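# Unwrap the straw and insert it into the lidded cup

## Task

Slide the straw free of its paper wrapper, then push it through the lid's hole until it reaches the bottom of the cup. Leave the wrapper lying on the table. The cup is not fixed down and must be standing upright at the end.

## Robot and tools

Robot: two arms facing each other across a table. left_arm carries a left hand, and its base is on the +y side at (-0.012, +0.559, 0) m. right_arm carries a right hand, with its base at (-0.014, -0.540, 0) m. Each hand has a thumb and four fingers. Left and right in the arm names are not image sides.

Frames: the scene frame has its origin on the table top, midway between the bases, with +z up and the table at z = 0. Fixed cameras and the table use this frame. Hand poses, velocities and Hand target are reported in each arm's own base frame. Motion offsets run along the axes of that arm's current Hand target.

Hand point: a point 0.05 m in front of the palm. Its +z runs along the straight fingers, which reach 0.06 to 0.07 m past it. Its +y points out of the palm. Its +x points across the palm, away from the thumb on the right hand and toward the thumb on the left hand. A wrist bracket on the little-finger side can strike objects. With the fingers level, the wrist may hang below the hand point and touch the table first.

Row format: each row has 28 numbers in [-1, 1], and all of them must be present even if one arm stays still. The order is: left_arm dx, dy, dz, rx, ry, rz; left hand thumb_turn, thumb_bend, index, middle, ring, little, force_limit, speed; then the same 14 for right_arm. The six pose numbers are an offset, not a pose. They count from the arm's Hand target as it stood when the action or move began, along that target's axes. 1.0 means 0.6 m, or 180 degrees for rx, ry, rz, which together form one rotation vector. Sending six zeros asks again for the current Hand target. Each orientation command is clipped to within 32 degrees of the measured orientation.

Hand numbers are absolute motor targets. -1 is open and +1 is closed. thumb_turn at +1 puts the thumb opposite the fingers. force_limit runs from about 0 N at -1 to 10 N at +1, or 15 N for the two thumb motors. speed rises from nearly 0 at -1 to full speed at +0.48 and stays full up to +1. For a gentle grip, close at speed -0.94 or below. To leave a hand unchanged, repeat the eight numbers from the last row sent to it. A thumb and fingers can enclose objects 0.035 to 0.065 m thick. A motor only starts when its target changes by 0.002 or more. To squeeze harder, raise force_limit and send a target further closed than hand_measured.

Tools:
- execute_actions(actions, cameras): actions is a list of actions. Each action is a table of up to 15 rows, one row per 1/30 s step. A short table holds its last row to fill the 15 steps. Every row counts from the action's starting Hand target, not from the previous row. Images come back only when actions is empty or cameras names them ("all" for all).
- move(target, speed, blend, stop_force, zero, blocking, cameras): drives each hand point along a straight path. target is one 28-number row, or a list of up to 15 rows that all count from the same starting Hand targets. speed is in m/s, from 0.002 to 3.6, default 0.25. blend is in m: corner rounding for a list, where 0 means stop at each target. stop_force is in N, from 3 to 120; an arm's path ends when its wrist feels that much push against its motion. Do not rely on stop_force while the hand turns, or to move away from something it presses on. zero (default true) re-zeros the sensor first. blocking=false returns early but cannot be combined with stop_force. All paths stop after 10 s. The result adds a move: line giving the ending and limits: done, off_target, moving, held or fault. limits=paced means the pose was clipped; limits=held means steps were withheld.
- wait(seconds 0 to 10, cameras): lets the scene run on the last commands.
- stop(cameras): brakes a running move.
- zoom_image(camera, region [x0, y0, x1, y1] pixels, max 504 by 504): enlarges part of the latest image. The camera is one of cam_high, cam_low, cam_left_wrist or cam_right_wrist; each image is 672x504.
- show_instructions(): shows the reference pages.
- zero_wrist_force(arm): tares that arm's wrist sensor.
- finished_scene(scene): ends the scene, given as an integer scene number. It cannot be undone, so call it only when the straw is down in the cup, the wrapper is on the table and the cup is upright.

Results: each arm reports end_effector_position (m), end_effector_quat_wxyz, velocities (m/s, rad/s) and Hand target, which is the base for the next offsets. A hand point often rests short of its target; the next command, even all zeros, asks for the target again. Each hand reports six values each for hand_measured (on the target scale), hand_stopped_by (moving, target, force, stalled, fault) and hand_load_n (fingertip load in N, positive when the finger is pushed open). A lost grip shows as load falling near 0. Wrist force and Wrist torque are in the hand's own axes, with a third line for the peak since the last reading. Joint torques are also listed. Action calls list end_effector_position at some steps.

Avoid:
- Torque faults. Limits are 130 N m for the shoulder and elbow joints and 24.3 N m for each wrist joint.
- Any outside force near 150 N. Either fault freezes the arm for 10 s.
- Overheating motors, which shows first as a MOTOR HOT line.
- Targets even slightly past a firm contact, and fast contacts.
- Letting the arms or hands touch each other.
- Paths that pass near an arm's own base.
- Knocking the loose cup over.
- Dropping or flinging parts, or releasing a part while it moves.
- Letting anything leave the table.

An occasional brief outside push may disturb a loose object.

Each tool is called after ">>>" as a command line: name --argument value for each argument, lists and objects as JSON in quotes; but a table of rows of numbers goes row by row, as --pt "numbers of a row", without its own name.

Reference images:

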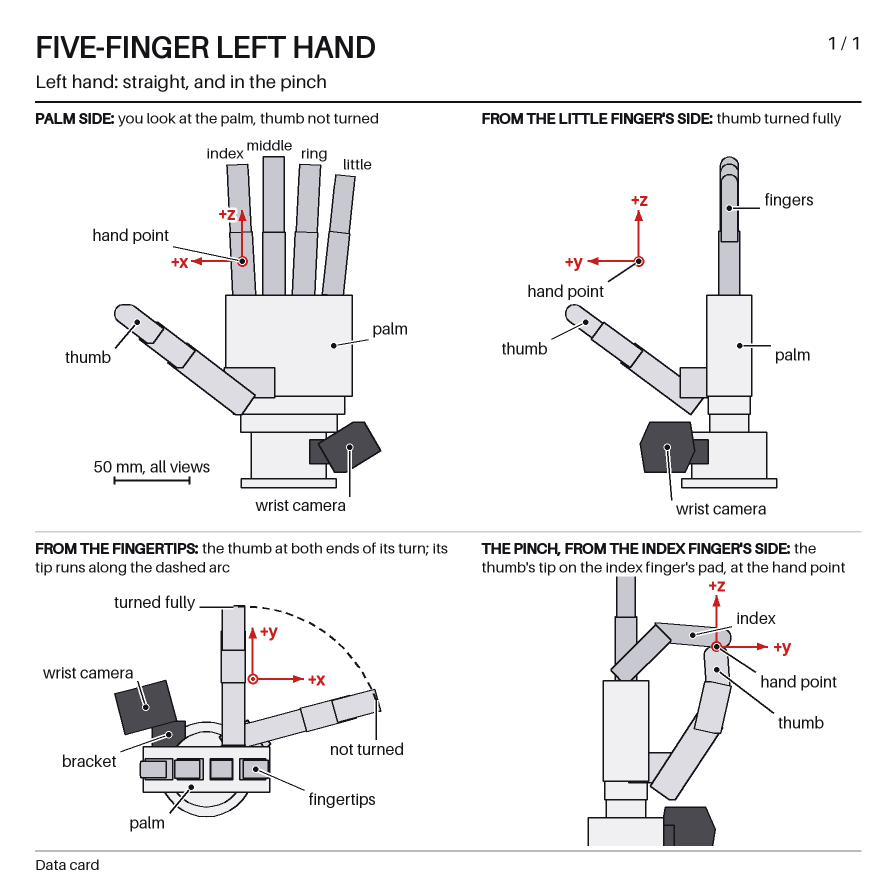

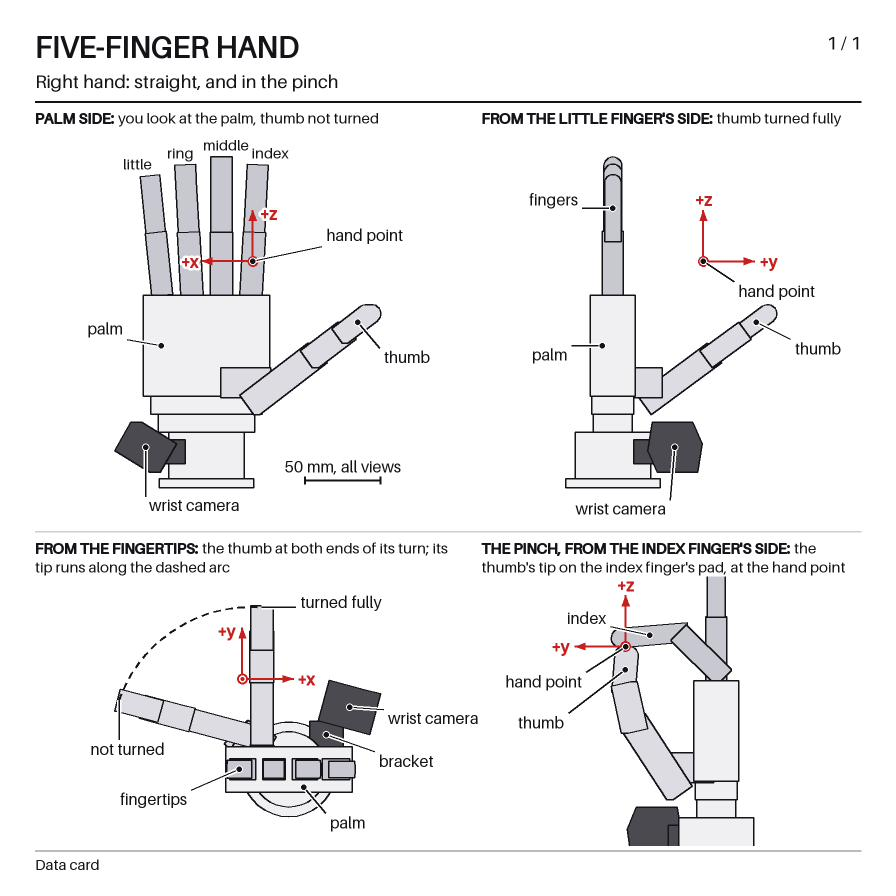

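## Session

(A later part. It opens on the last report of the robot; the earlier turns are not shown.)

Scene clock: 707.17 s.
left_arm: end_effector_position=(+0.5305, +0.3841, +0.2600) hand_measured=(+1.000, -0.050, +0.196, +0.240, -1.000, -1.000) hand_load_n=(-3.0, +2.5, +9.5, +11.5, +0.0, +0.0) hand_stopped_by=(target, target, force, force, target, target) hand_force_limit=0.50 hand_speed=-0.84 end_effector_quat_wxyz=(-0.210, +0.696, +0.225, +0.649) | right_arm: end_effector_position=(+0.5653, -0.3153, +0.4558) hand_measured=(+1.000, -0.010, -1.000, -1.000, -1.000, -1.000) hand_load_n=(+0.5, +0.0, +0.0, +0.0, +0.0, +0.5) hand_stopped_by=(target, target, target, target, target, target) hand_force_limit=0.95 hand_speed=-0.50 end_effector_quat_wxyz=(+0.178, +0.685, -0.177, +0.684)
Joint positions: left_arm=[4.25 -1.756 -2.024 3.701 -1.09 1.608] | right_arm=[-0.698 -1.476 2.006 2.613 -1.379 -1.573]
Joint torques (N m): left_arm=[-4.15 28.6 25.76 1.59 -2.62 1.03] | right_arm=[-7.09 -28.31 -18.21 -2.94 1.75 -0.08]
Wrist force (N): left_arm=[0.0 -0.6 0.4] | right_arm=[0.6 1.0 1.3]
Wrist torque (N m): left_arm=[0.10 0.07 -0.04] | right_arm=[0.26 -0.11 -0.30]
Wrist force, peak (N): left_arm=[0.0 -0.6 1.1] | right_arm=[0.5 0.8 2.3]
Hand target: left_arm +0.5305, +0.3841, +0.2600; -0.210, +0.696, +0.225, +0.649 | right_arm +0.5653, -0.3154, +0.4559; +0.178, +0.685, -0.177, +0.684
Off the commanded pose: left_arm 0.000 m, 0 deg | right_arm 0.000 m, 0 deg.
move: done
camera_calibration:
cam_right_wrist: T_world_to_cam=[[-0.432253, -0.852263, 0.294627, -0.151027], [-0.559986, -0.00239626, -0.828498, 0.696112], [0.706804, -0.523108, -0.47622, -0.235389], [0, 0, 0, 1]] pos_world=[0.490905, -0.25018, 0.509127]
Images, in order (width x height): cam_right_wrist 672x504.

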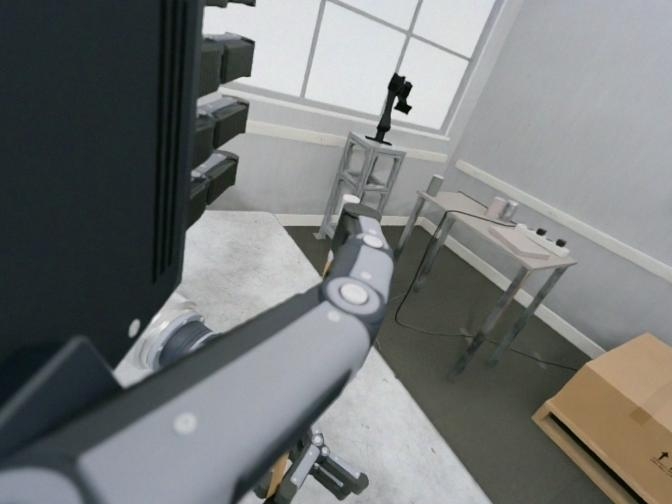

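>>> move --target '[0,0,0,0,0,0,1,-0.05,0.6,0.7,-1,-1,0.5,-0.84,-0.0067,-0.006,0.0267,0,0,0,1,-0.01,-1,-1,-1,-1,0.95,-0.5]' --speed 0.06 --cameras '["cam_right_wrist","cam_low"]'

>>> zoom_image --camera "cam_right_wrist" --region '[290, 150, 430, 290]'

>>> zoom_image --camera "cam_low" --region '[330, 110, 430, 260]'

Scene clock: 757.97 s.
left_arm: end_effector_position=(+0.5305, +0.3841, +0.2600) hand_measured=(+1.000, -0.050, +0.196, +0.240, -1.000, -1.000) hand_load_n=(-3.0, +2.5, +9.5, +11.5, +0.0, +0.0) hand_stopped_by=(target, target, force, force, target, target) hand_force_limit=0.50 hand_speed=-0.84 end_effector_quat_wxyz=(-0.210, +0.696, +0.225, +0.649) | right_arm: end_effector_position=(+0.5811, -0.3200, +0.4518) hand_measured=(+1.000, -0.010, -1.000, -1.000, -1.000, -1.000) hand_load_n=(+0.0, +0.0, +0.0, +0.0, +0.5, +0.0) hand_stopped_by=(target, target, target, target, target, target) hand_force_limit=0.95 hand_speed=-0.50 end_effector_quat_wxyz=(+0.178, +0.685, -0.177, +0.684) end_effector_velocity=(-0.002, +0.001, +0.000) end_effector_angular_velocity=(+0.000, +0.001, +0.001)
Joint positions: left_arm=[4.25 -1.756 -2.024 3.701 -1.09 1.608] | right_arm=[-0.681 -1.432 1.968 2.607 -1.396 -1.573]
Joint velocities: left_arm=[within noise] | right_arm=[-0.001 -0.005 0.006 0 0.002 -0.001]
Joint torques (N m): left_arm=[-3.75 28.44 25.34 1.8 -2.32 0.93] | right_arm=[-5.09 -33.91 -12.02 -2.56 1.41 1.29]
Wrist force (N): left_arm=[0.2 -0.7 0.4] | right_arm=[0.6 0.8 1.4]
Wrist torque (N m): left_arm=[0.08 0.07 -0.03] | right_arm=[0.23 -0.11 -0.30]
Wrist force, peak (N): left_arm=[0.4 -0.6 1.1] | right_arm=[0.7 1.0 1.5]
Hand target: left_arm +0.5305, +0.3841, +0.2600; -0.210, +0.696, +0.225, +0.649 | right_arm +0.5810, -0.3200, +0.4519; +0.178, +0.685, -0.177, +0.684
Off the commanded pose: left_arm 0.000 m, 0 deg | right_arm 0.000 m, 0 deg.
move: done
camera_calibration:
cam_right_wrist: T_world_to_cam=[[-0.432439, -0.85215, 0.294681, -0.14693], [-0.559746, -0.00250483, -0.82866, 0.701569], [0.706881, -0.523292, -0.475904, -0.251166], [0, 0, 0, 1]] pos_world=[0.506707, -0.254882, 0.505129]
Images, in order (width x height): cam_low 672x504, cam_right_wrist 672x504.

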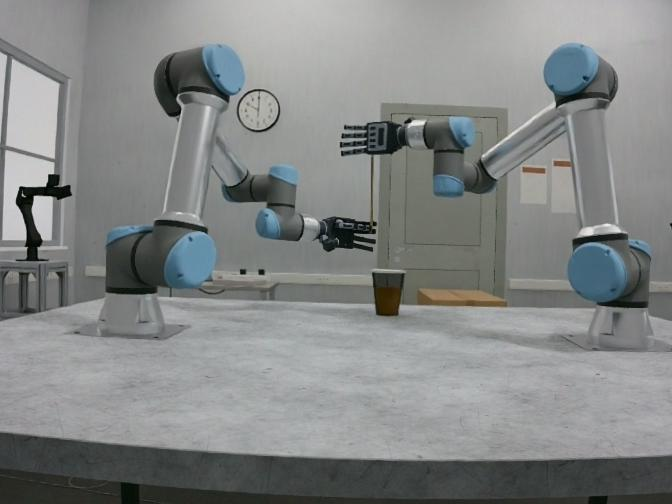

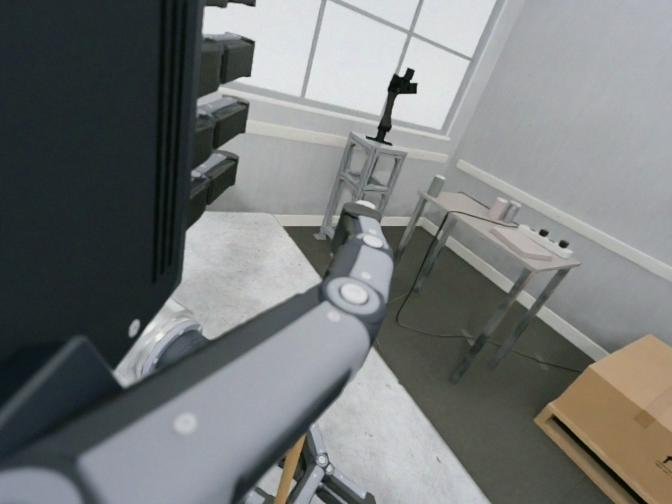

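Scaled by 3.600.

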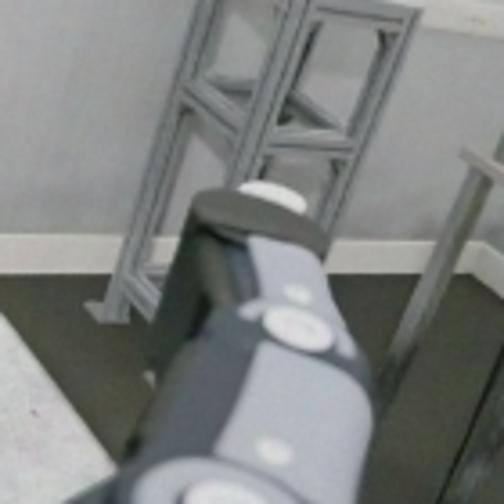

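Scaled by 3.360.

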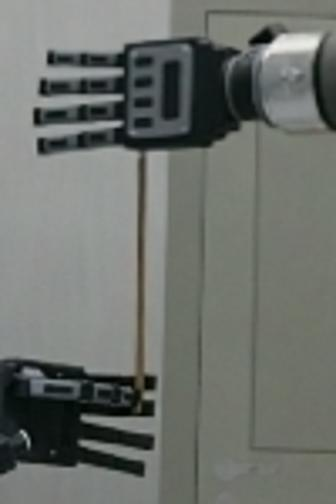

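>>> move --pt "0 0 0 0 0 0 1 -0.05 0.6 0.7 -1 -1 0.5 -0.84 0 0 0 0 0 0 1 -0.01 -0.05 -0.05 -1 -1 0.95 -0.5" --pt "0 0 0 0 0 0 1 -0.05 0.6 0.7 -1 -1 0.5 -0.84 0 0 0 0 0 0 1 -0.01 0.6 0.6 -1 -1 0.95 -0.85" --speed 0.05 --cameras '["cam_low","cam_right_wrist"]'

>>> zoom_image --camera "cam_right_wrist" --region '[290, 150, 430, 290]'

>>> zoom_image --camera "cam_low" --region '[330, 110, 430, 260]'

Scene clock: 770.13 s.
left_arm: end_effector_position=(+0.5305, +0.3841, +0.2600) hand_measured=(+1.000, -0.050, +0.196, +0.240, -1.000, -1.000) hand_load_n=(-3.0, +2.5, +9.5, +11.5, +0.0, +0.0) hand_stopped_by=(target, target, force, force, target, target) hand_force_limit=0.50 hand_speed=-0.84 end_effector_quat_wxyz=(-0.210, +0.696, +0.225, +0.649) | right_arm: end_effector_position=(+0.5810, -0.3200, +0.4519) hand_measured=(+1.000, -0.010, +0.140, +0.154, -1.000, -1.000) hand_load_n=(+0.0, +3.0, +11.0, +10.5, +0.0, +0.0) hand_stopped_by=(target, target, force, force, target, target) hand_force_limit=0.95 hand_speed=-0.85 end_effector_quat_wxyz=(+0.178, +0.685, -0.177, +0.684)
Joint positions: left_arm=[4.25 -1.756 -2.024 3.701 -1.09 1.608] | right_arm=[-0.682 -1.433 1.968 2.608 -1.396 -1.573]
Joint torques (N m): left_arm=[-3.35 27.28 25.65 2.08 -2.3 0.69] | right_arm=[-4.99 -35.83 -15.59 0 -1.26 1.43]
Wrist force (N): left_arm=[0.6 0.8 0.8] | right_arm=[0.3 1.2 2.1]
Wrist torque (N m): left_arm=[0.15 0.08 -0.05] | right_arm=[0.28 0.05 -0.32]
Wrist force, peak (N): left_arm=[0.9 0.7 1.0] | right_arm=[0.3 1.1 2.5]
Hand target: left_arm +0.5305, +0.3841, +0.2600; -0.210, +0.696, +0.225, +0.649 | right_arm +0.5810, -0.3200, +0.4519; +0.178, +0.685, -0.177, +0.684
Off the commanded pose: left_arm 0.000 m, 0 deg | right_arm 0.000 m, 0 deg.
move: done
camera_calibration:
cam_right_wrist: T_world_to_cam=[[-0.432342, -0.85221, 0.29465, -0.147021], [-0.559817, -0.00248589, -0.828613, 0.701529], [0.706885, -0.523194, -0.476007, -0.25102], [0, 0, 0, 1]] pos_world=[0.506606, -0.254881, 0.505128]
Images, in order (width x height): cam_low 672x504, cam_right_wrist 672x504.

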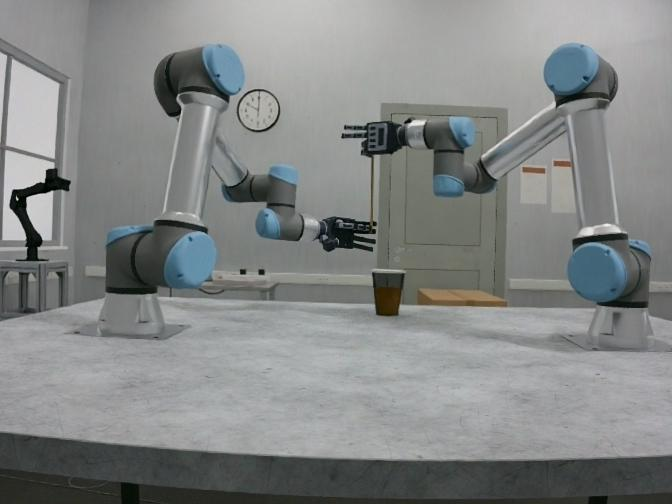

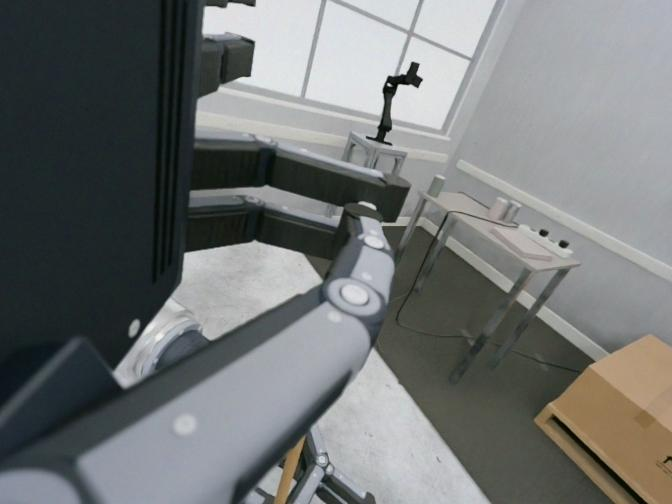

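Scaled by 3.600.

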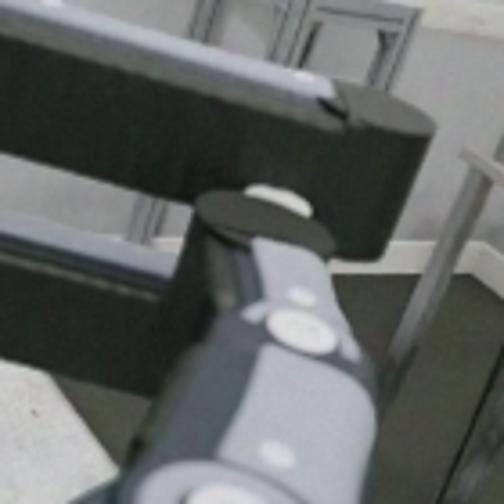

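Scaled by 3.360.

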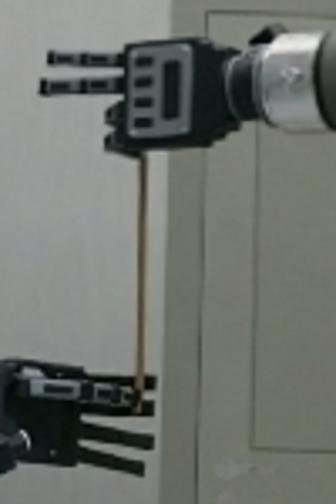

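>>> move --pt "0 0 0 0 0 0 1 -0.05 -0.6 0.7 -1 -1 0.95 -0.6 0 0 0 0 0 0 1 -0.01 0.6 0.6 -1 -1 0.95 -0.85" --pt "0 0 0 0 0 0 1 -0.05 -0.6 0.7 -1 -1 0.95 -0.6 0.06 0 0 0 0 0 1 -0.01 0.6 0.6 -1 -1 0.95 -0.85" --speed 0.03 --cameras '["cam_low","cam_right_wrist","cam_high"]'

>>> zoom_image --camera "cam_right_wrist" --region '[290, 150, 430, 290]'

>>> zoom_image --camera "cam_low" --region '[330, 110, 430, 260]'

Scene clock: 784.80 s.
left_arm: end_effector_position=(+0.5305, +0.3841, +0.2600) hand_measured=(+1.000, -0.050, -0.600, +0.240, -1.000, -1.000) hand_load_n=(-1.5, +2.0, +0.0, +11.0, +0.0, +0.0) hand_stopped_by=(target, target, target, force, target, target) hand_force_limit=0.95 hand_speed=-0.60 end_effector_quat_wxyz=(-0.210, +0.696, +0.225, +0.649) | right_arm: end_effector_position=(+0.5810, -0.3199, +0.4881) hand_measured=(+1.000, -0.010, +0.140, +0.154, -1.000, -1.000) hand_load_n=(-1.0, +3.0, +7.5, +11.5, +0.0, +0.0) hand_stopped_by=(target, target, force, force, target, target) hand_force_limit=0.95 hand_speed=-0.85 end_effector_quat_wxyz=(+0.178, +0.685, -0.177, +0.684) end_effector_velocity=(-0.001, +0.000, +0.001) end_effector_angular_velocity=(-0.003, -0.003, +0.000)
Joint positions: left_arm=[4.25 -1.756 -2.024 3.701 -1.09 1.608] | right_arm=[-0.681 -1.475 1.913 2.706 -1.396 -1.573]
Joint velocities: left_arm=[within noise] | right_arm=[0 -0.001 0.002 -0.005 0 0]
Joint torques (N m): left_arm=[-3.09 26.97 22.89 1.82 -2.18 0.38] | right_arm=[6.54 -11.9 -12.25 -4.13 -1.48 1.35]
Wrist force (N): left_arm=[0.5 0.0 0.8] | right_arm=[-0.1 1.1 1.7]
Wrist torque (N m): left_arm=[0.10 0.08 -0.04] | right_arm=[0.25 0.00 -0.32]
Wrist force, peak (N): left_arm=[3.4 0.7 0.0] | right_arm=[-2.5 1.5 2.3]
Hand target: left_arm +0.5305, +0.3841, +0.2600; -0.210, +0.696, +0.225, +0.649 | right_arm +0.5811, -0.3200, +0.4879; +0.178, +0.685, -0.177, +0.684
Off the commanded pose: left_arm 0.000 m, 0 deg | right_arm 0.000 m, 0 deg.
move: done
camera_calibration:
cam_right_wrist: T_world_to_cam=[[-0.432406, -0.852157, 0.294709, -0.157588], [-0.559666, -0.00261272, -0.828714, 0.731472], [0.706965, -0.52328, -0.475793, -0.233915], [0, 0, 0, 1]] pos_world=[0.506607, -0.254782, 0.541329]
Images, in order (width x height): cam_high 672x504, cam_low 672x504, cam_right_wrist 672x504.

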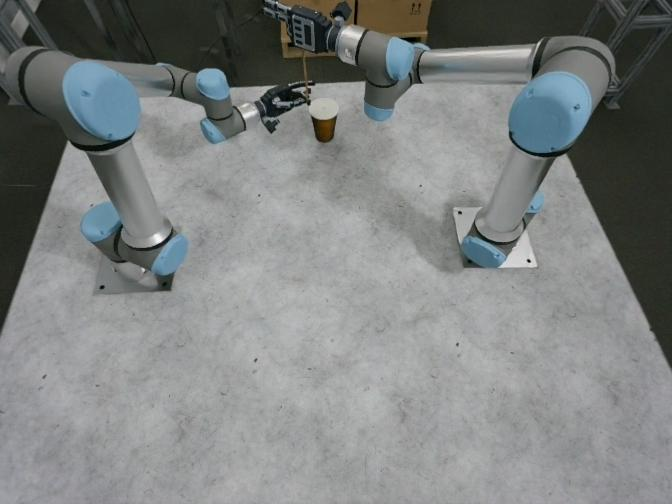

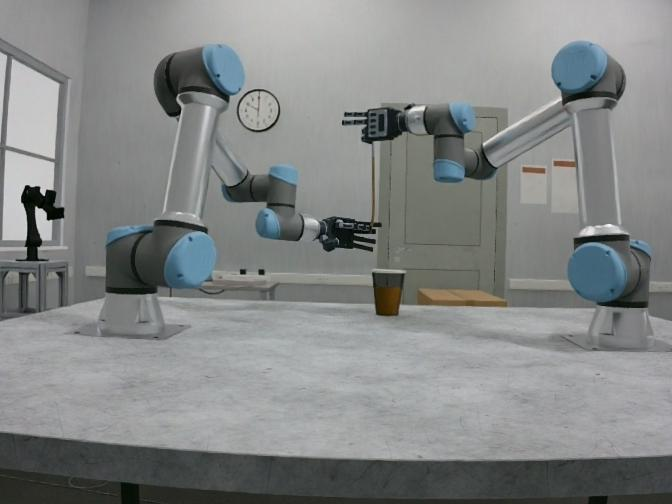

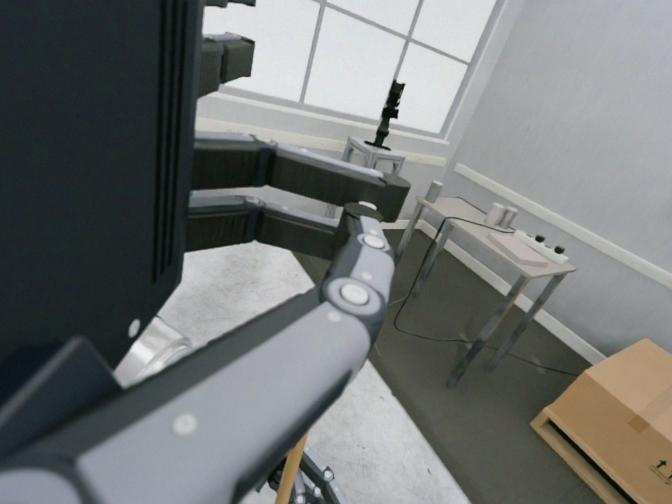

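Scaled by 3.600.

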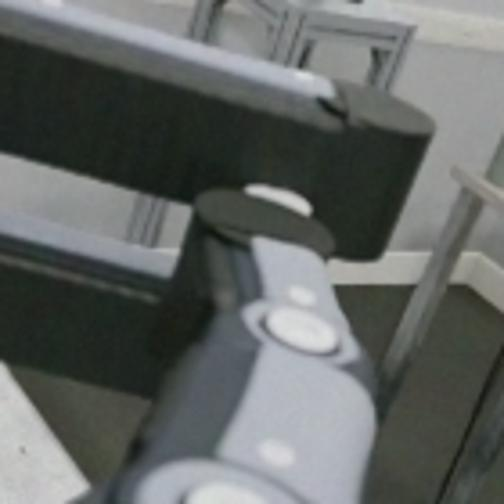

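Scaled by 3.360.

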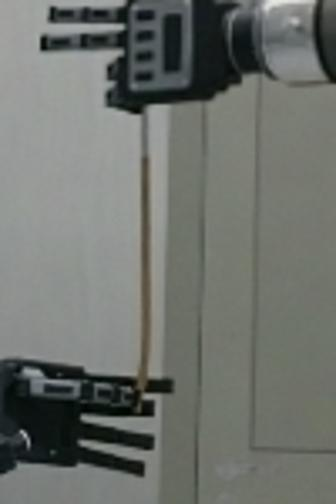

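>>> move --target '[-0.1,0,0,0,0,0,1,-0.05,-0.6,0.7,-1,-1,0.95,-0.6,0.2167,0,0,0,0,0,1,-0.01,0.6,0.6,-1,-1,0.95,-0.85]' --speed 0.06 --cameras '["cam_low","cam_right_wrist","cam_high","cam_left_wrist"]'

>>> zoom_image --camera "cam_low" --region '[320, 70, 440, 280]'

>>> zoom_image --camera "cam_right_wrist" --region '[290, 150, 430, 290]'

Scene clock: 801.17 s.
left_arm: end_effector_position=(+0.5271, +0.3815, +0.2000) hand_measured=(+1.000, -0.050, -0.600, +0.240, -1.000, -1.000) hand_load_n=(-1.5, +2.0, +0.0, +11.5, +0.0, +0.0) hand_stopped_by=(target, target, target, force, target, target) hand_force_limit=0.95 hand_speed=-0.60 end_effector_quat_wxyz=(-0.210, +0.696, +0.225, +0.649) | right_arm: end_effector_position=(+0.5813, -0.3198, +0.6180) hand_measured=(+1.000, -0.010, +0.140, +0.154, -1.000, -1.000) hand_load_n=(-2.0, +2.0, +4.0, +12.5, +0.0, +0.0) hand_stopped_by=(target, target, force, force, target, target) hand_force_limit=0.95 hand_speed=-0.85 end_effector_quat_wxyz=(+0.178, +0.685, -0.177, +0.684)
Joint positions: left_arm=[4.255 -1.854 -2.099 3.872 -1.085 1.608] | right_arm=[-0.681 -1.557 1.655 3.046 -1.397 -1.573]
Joint torques (N m): left_arm=[6.71 30.69 23.31 -0.77 2.52 1.11] | right_arm=[6.84 -13.59 -14.45 -4.12 -1.22 1.16]
Wrist force (N): left_arm=[0.4 -0.2 0.8] | right_arm=[0.5 0.9 1.1]
Wrist torque (N m): left_arm=[0.14 0.11 -0.10] | right_arm=[0.27 -0.08 -0.29]
Wrist force, peak (N): left_arm=[0.7 0.0 1.1] | right_arm=[-0.4 1.1 1.8]
Hand target: left_arm +0.5271, +0.3816, +0.2001; -0.210, +0.696, +0.225, +0.649 | right_arm +0.5813, -0.3199, +0.6179; +0.178, +0.685, -0.177, +0.684
Off the commanded pose: left_arm 0.000 m, 0 deg | right_arm 0.000 m, 0 deg.
move: done
camera_calibration:
cam_left_wrist: T_world_to_cam=[[-0.527998, 0.813354, 0.244283, -0.0801377], [-0.224015, -0.410848, 0.883754, 0.101854], [0.819168, 0.411897, 0.39913, -0.553337], [0, 0, 0, 1]] pos_world=[0.43378, 0.334945, 0.150416]
cam_right_wrist: T_world_to_cam=[[-0.432406, -0.852157, 0.294709, -0.195656], [-0.559666, -0.00261272, -0.828714, 0.83929], [0.706965, -0.52328, -0.475793, -0.172269], [0, 0, 0, 1]] pos_world=[0.506907, -0.254682, 0.671229]

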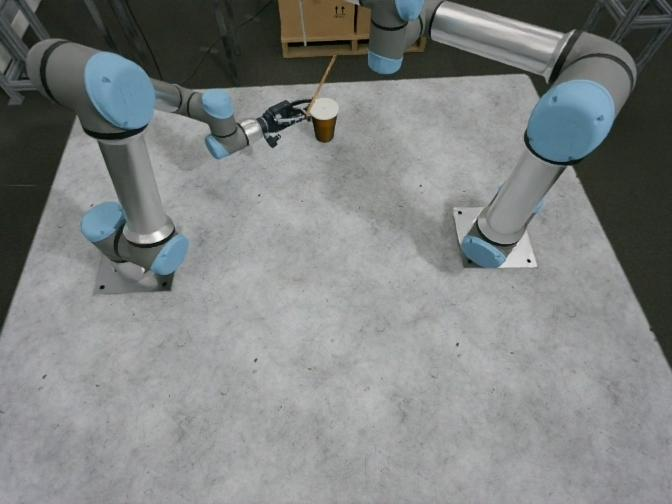

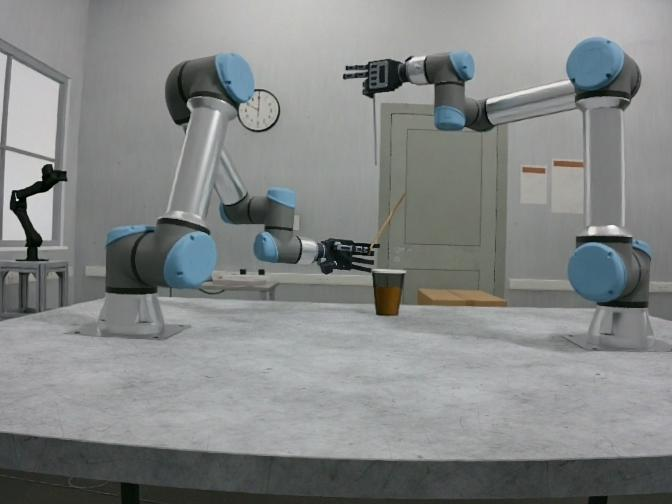

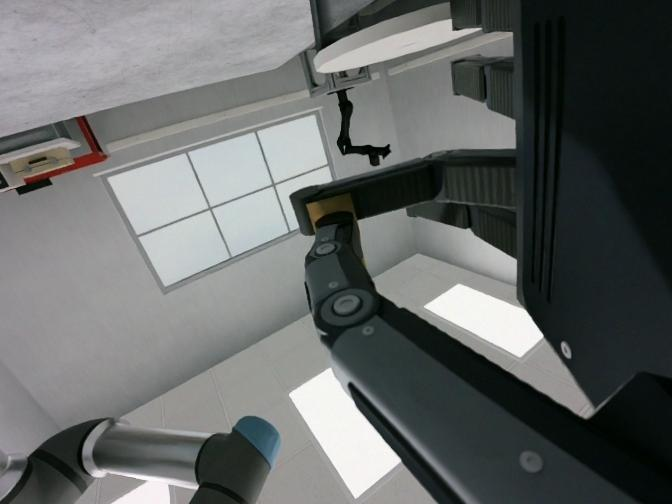

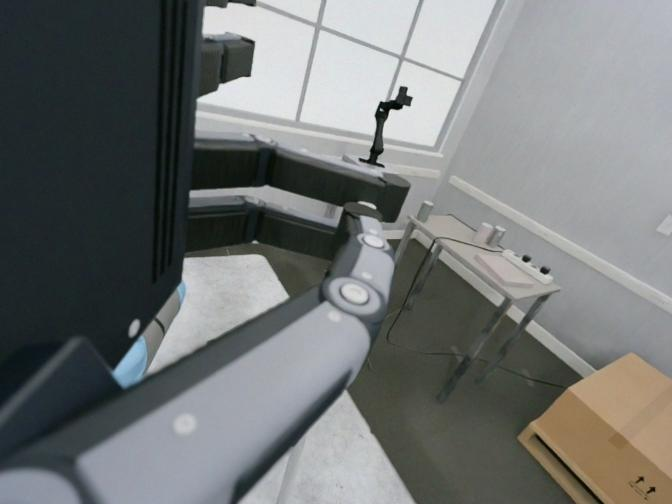

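Scaled by 2.400.

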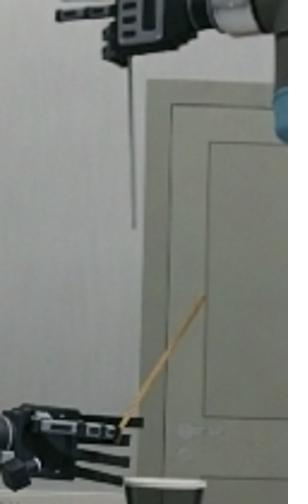

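Scaled by 3.600.

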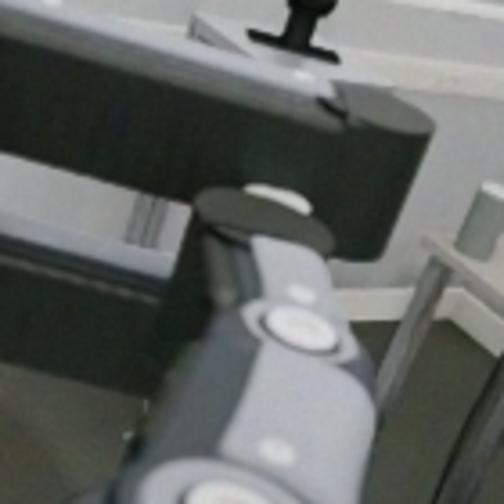

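>>> move --pt "-0.045 0.0667 -0.1648 0.0175 0.0175 0.4997 1 -0.05 -0.6 0.7 -1 -1 0.95 -0.6 0 0.213 0.0322 0 0 0 1 -0.01 0.6 0.6 -1 -1 0.95 -0.85" --pt "-0.287 0.0667 -0.1473 0.0175 0.0175 0.4997 1 -0.05 -0.6 0.7 -1 -1 0.95 -0.6 -0.3632 0.213 0.0322 0 0 0 1 -0.01 0.6 0.6 -1 -1 0.95 -0.85" --speed '[0.35,0.15]' --blend 0.01 --cameras '["all"]'

>>> zoom_image --camera "cam_low" --region '[300, 140, 460, 340]'

>>> zoom_image --camera "cam_high" --region '[250, 30, 400, 180]'

Scene clock: 846.57 s.
left_arm: end_effector_position=(+0.4692, +0.2903, +0.0346) hand_measured=(+1.000, -0.050, -0.600, +0.240, -1.000, -1.000) hand_load_n=(-1.0, +2.0, +0.0, +11.5, +0.0, +0.0) hand_stopped_by=(target, target, target, force, target, target) hand_force_limit=0.95 hand_speed=-0.60 end_effector_quat_wxyz=(+0.629, -0.630, +0.322, -0.322) | right_arm: end_effector_position=(+0.5358, -0.4412, +0.4001) hand_measured=(+1.000, -0.010, +0.140, +0.154, -1.000, -1.000) hand_load_n=(-2.0, +2.5, +4.0, +12.5, +0.0, +0.0) hand_stopped_by=(target, target, force, force, target, target) hand_force_limit=0.95 hand_speed=-0.85 end_effector_quat_wxyz=(+0.178, +0.685, -0.177, +0.684)
Joint positions: left_arm=[4.198 -1.902 -2.47 4.371 -1.14 3.141] | right_arm=[-0.967 -1.315 1.98 2.478 -1.111 -1.573]
Joint torques (N m): left_arm=[-5.85 16.12 18.18 1.64 -2.37 -2.06] | right_arm=[-4.85 -33.45 -19.44 -1.45 1.43 1.78]
Wrist force (N): left_arm=[0.6 -2.1 1.0] | right_arm=[0.6 1.0 1.1]
Wrist torque (N m): left_arm=[-0.21 0.21 0.30] | right_arm=[0.26 -0.11 -0.22]
Wrist force, peak (N): left_arm=[0.8 -3.1 0.8] | right_arm=[1.6 1.4 1.2]
Hand target: left_arm +0.4693, +0.2903, +0.0346; +0.629, -0.630, +0.322, -0.322 | right_arm +0.5358, -0.4411, +0.4001; +0.178, +0.685, -0.177, +0.684
Off the commanded pose: left_arm 0.000 m, 0 deg | right_arm 0.000 m, 0 deg.
move: done
camera_calibration:
cam_left_wrist: T_world_to_cam=[[0.170569, -0.181245, 0.968533, -0.0601336], [0.106877, -0.973735, -0.201041, 0.243242], [0.979532, 0.137805, -0.146718, -0.379223], [0, 0, 0, 1]] pos_world=[0.355722, 0.278213, 0.051504]
cam_right_wrist: T_world_to_cam=[[-0.432375, -0.852203, 0.294622, -0.254558], [-0.559897, -0.002378, -0.828559, 0.633054], [0.706801, -0.523206, -0.476118, -0.307052], [0, 0, 0, 1]] pos_world=[0.461406, -0.376081, 0.453328]

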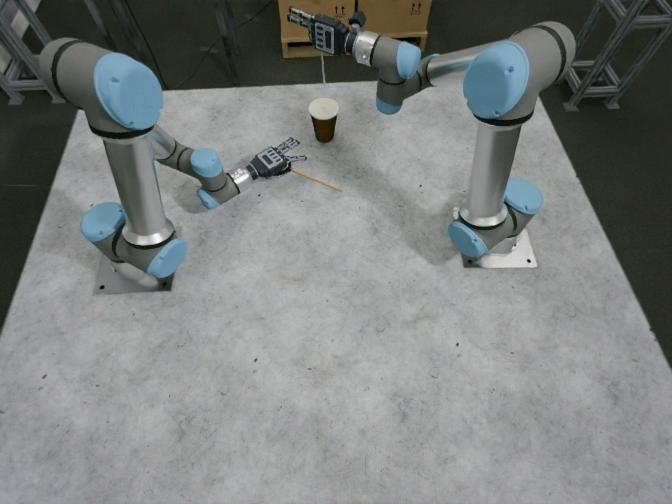

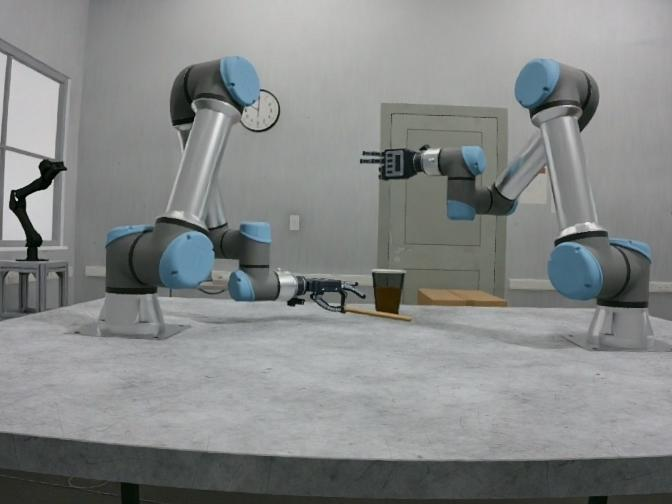

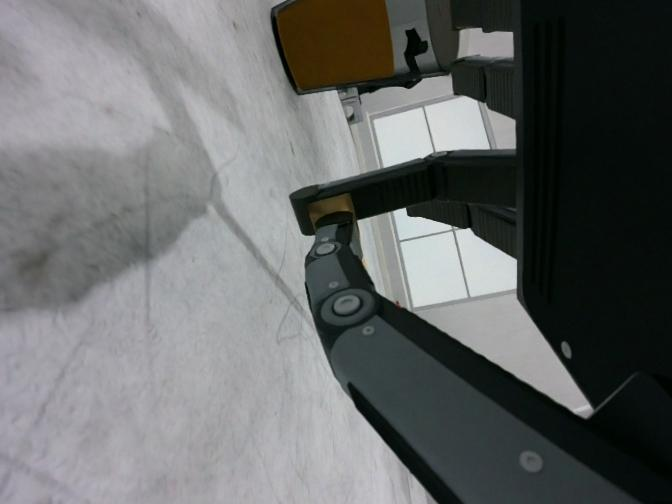

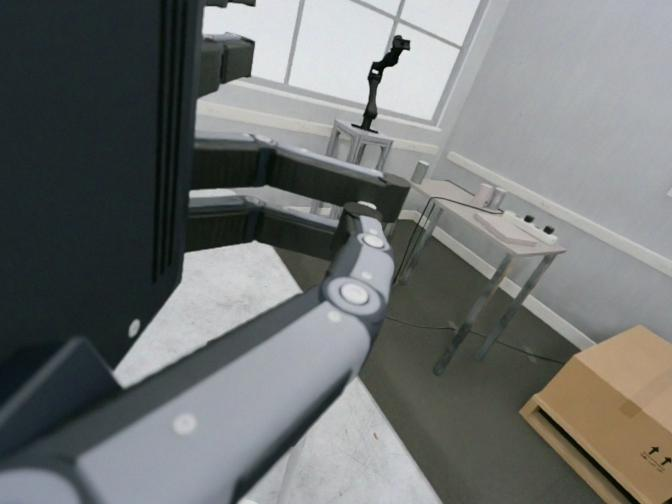

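Scaled by 2.520.

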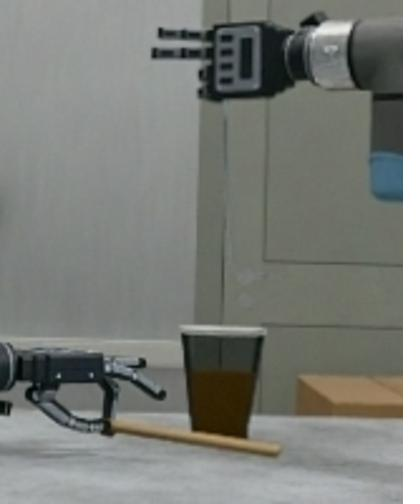

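Scaled by 3.360.

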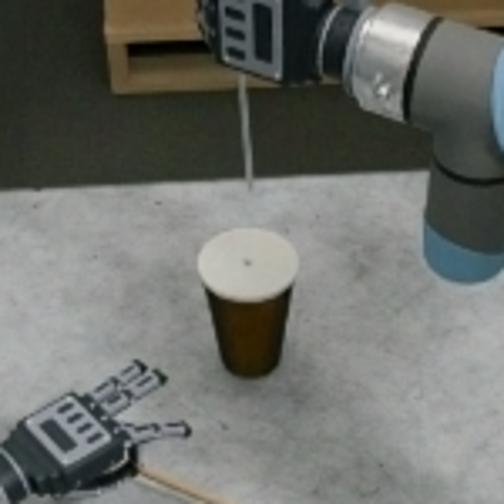

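>>> move --pt "0 0 0 0 0 0 1 -0.05 -1 -1 -1 -1 0.95 -0.4 0 0 0 0 0 0 1 -0.01 0.6 0.6 -1 -1 0.95 -0.85" --pt "0 0 -0.1333 0 0 0 1 -0.05 -1 -1 -1 -1 0.95 -0.4 0 0 0 0 0 0 1 -0.01 0.6 0.6 -1 -1 0.95 -0.85" --pt "0 -0.2 -0.1333 0 0 0 1 -0.05 -1 -1 -1 -1 0.95 -0.4 0 0 0 0 0 0 1 -0.01 0.6 0.6 -1 -1 0.95 -0.85" --pt "-0.327 -0.3823 0.0305 -0.1384 0 0 1 -1 -1 -1 -1 -1 0.95 -0.4 0 0 0 0 0 0 1 -0.01 0.6 0.6 -1 -1 0.95 -0.85" --speed '[0.1,0.12,0.3,0.3]' --blend '[0,0.01,0.05,0]' --cameras '["cam_low","cam_high","cam_left_wrist"]'

>>> zoom_image --camera "cam_left_wrist" --region '[250, 140, 530, 360]'

>>> zoom_image --camera "cam_high" --region '[270, 30, 380, 140]'

Scene clock: 873.60 s.
left_arm: end_effector_position=(+0.3692, +0.4602, +0.2639) hand_measured=(+1.000, -1.000, -1.000, -1.000, -1.000, -1.000) hand_load_n=(+0.0, +0.0, -0.5, +0.0, +0.0, +0.0) hand_stopped_by=(target, target, target, target, target, target) hand_force_limit=0.95 hand_speed=-0.40 end_effector_quat_wxyz=(-0.479, +0.751, -0.384, +0.245) | right_arm: end_effector_position=(+0.5358, -0.4411, +0.4001) hand_measured=(+1.000, -0.010, +0.140, +0.154, -1.000, -1.000) hand_load_n=(-2.0, +2.0, +4.0, +12.5, +0.0, +0.0) hand_stopped_by=(target, target, force, force, target, target) hand_force_limit=0.95 hand_speed=-0.85 end_effector_quat_wxyz=(+0.178, +0.685, -0.177, +0.684)
Joint positions: left_arm=[4.569 -1.715 -1.622 2.748 -0.862 3.552] | right_arm=[-0.967 -1.315 1.98 2.478 -1.111 -1.573]
Joint torques (N m): left_arm=[5.46 16.9 27.78 -2.17 2.53 1.74] | right_arm=[4.29 -39.69 -11.72 -2.85 -1.13 1.78]
Wrist force (N): left_arm=[0.3 -1.8 0.9] | right_arm=[0.6 1.0 1.4]
Wrist torque (N m): left_arm=[-0.22 0.17 0.34] | right_arm=[0.25 -0.12 -0.22]
Wrist force, peak (N): left_arm=[-0.7 -3.9 1.4] | right_arm=[0.8 1.1 1.4]
Hand target: left_arm +0.3692, +0.4602, +0.2639; -0.479, +0.751, -0.384, +0.245 | right_arm +0.5358, -0.4411, +0.4001; +0.178, +0.685, -0.177, +0.684
Off the commanded pose: left_arm 0.000 m, 0 deg | right_arm 0.000 m, 0 deg.
move: done
camera_calibration:
cam_left_wrist: T_world_to_cam=[[0.498674, 0.0558048, 0.864992, -0.437288], [0.0745403, -0.996989, 0.0213477, 0.429447], [0.863579, 0.0538312, -0.501332, -0.0959843], [0, 0, 0, 1]] pos_world=[0.268943, 0.457724, 0.320963]
Images, in order (width x height): cam_high 672x504, cam_low 672x504, cam_left_wrist 672x504.

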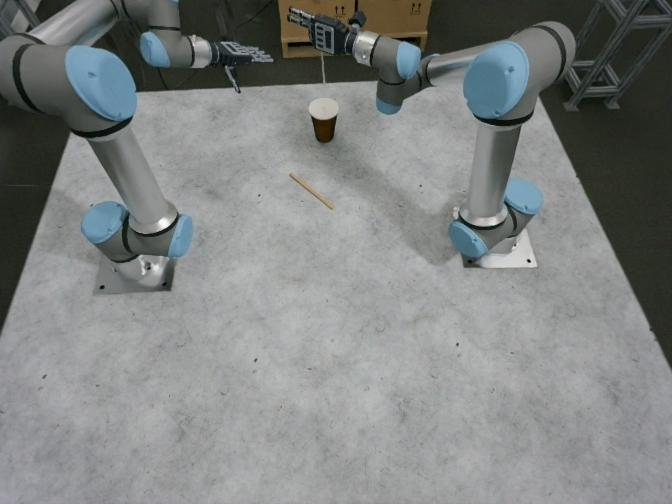

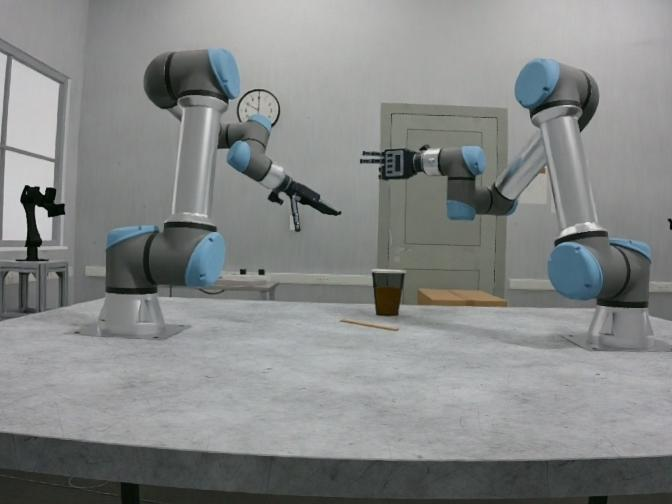

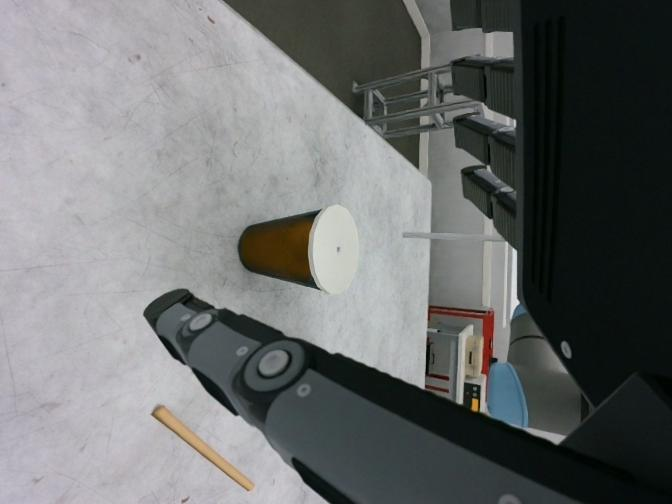

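Scaled by 1.800.

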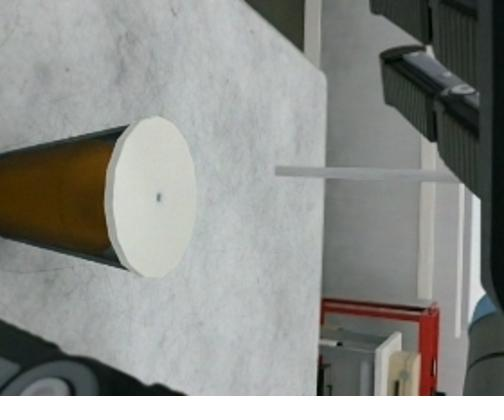

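Scaled by 4.582.

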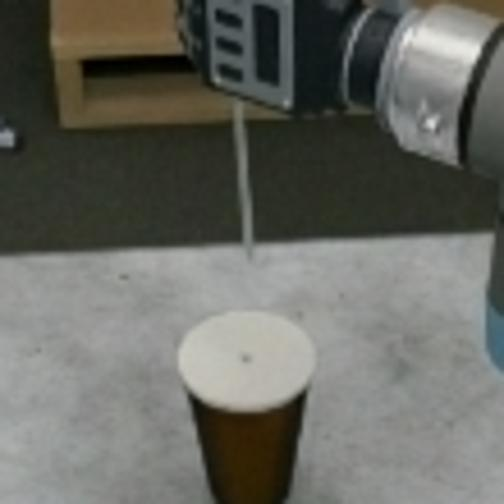

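>>> move --target '[0,0,0,0,0,0,1,-1,-1,-1,-1,-1,0.95,-0.4,-0.075,-0.0142,-0.0105,0,0.0044,0.0169,1,-0.01,0.6,0.6,-1,-1,0.95,-0.85]' --speed 0.1 --cameras '["cam_high","cam_left_wrist"]'

>>> zoom_image --camera "cam_left_wrist" --region '[310, 180, 510, 320]'

>>> zoom_image --camera "cam_high" --region '[280, 50, 360, 130]'

Scene clock: 904.87 s.
left_arm: end_effector_position=(+0.3692, +0.4602, +0.2639) hand_measured=(+1.000, -1.000, -1.000, -1.000, -1.000, -1.000) hand_load_n=(+0.5, +0.0, +0.0, +0.0, +0.0, +0.0) hand_stopped_by=(target, target, target, target, target, target) hand_force_limit=0.95 hand_speed=-0.40 end_effector_quat_wxyz=(-0.479, +0.751, -0.384, +0.245) | right_arm: end_effector_position=(+0.5343, -0.4306, +0.3550) hand_measured=(+1.000, -0.010, +0.140, +0.154, -1.000, -1.000) hand_load_n=(-2.0, +2.0, +4.0, +12.5, +0.0, +0.5) hand_stopped_by=(target, target, force, force, target, target) hand_force_limit=0.95 hand_speed=-0.85 end_effector_quat_wxyz=(+0.161, +0.676, -0.194, +0.693)
Joint positions: left_arm=[4.569 -1.715 -1.622 2.748 -0.862 3.552] | right_arm=[-0.959 -1.249 2.042 2.335 -1.119 -1.513]
Joint torques (N m): left_arm=[5.42 16.96 26.72 -2.08 1.43 1.9] | right_arm=[-6.49 -40.11 -20.28 -0.63 1.4 -1.44]
Wrist force (N): left_arm=[0.6 -1.9 1.0] | right_arm=[0.2 1.0 1.2]
Wrist torque (N m): left_arm=[-0.25 0.14 0.36] | right_arm=[0.28 -0.08 -0.30]
Wrist force, peak (N): left_arm=[0.5 -2.1 1.1] | right_arm=[1.3 1.4 1.4]
Hand target: left_arm +0.3692, +0.4602, +0.2639; -0.479, +0.751, -0.384, +0.245 | right_arm +0.5343, -0.4307, +0.3551; +0.161, +0.676, -0.194, +0.693
Off the commanded pose: left_arm 0.000 m, 0 deg | right_arm 0.000 m, 0 deg.
move: done
camera_calibration:
cam_left_wrist: T_world_to_cam=[[0.498674, 0.0558048, 0.864992, -0.437288], [0.0745403, -0.996989, 0.0213477, 0.429447], [0.863579, 0.0538312, -0.501332, -0.0959843], [0, 0, 0, 1]] pos_world=[0.268943, 0.457724, 0.320963]
Images, in order (width x height): cam_high 672x504, cam_left_wrist 672x504.

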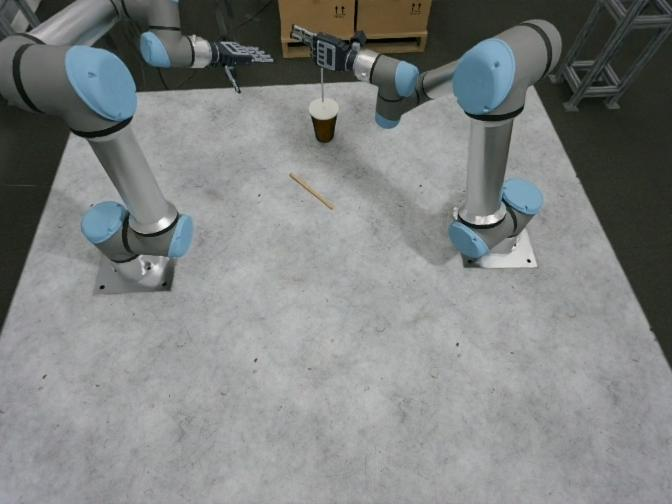

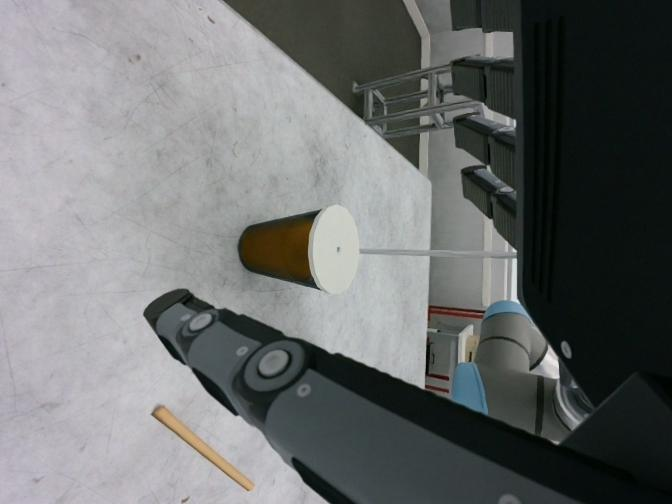

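Scaled by 2.520.

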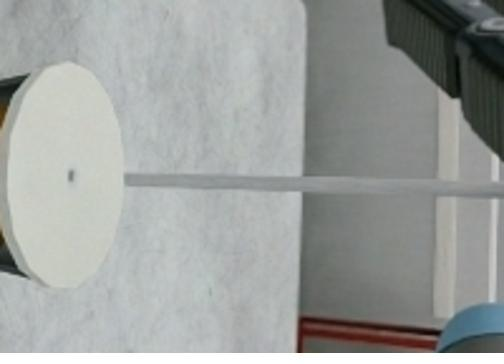

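Scaled by 6.300.

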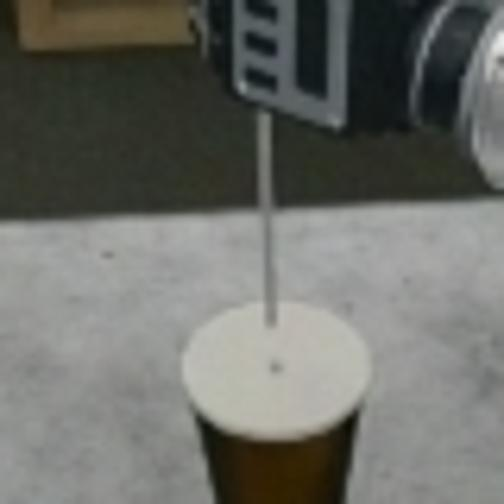

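>>> zoom_image --camera "cam_left_wrist" --region '[320, 210, 400, 290]'

Scaled by 6.300.

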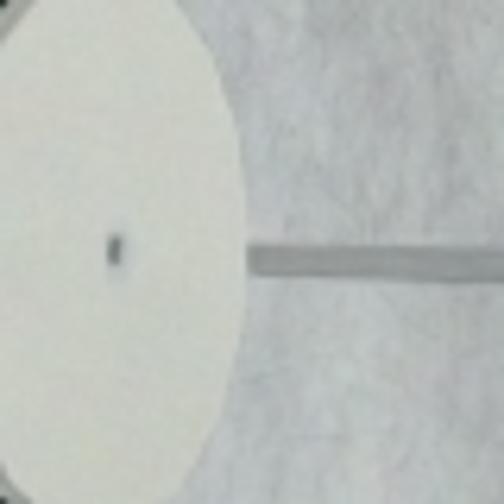

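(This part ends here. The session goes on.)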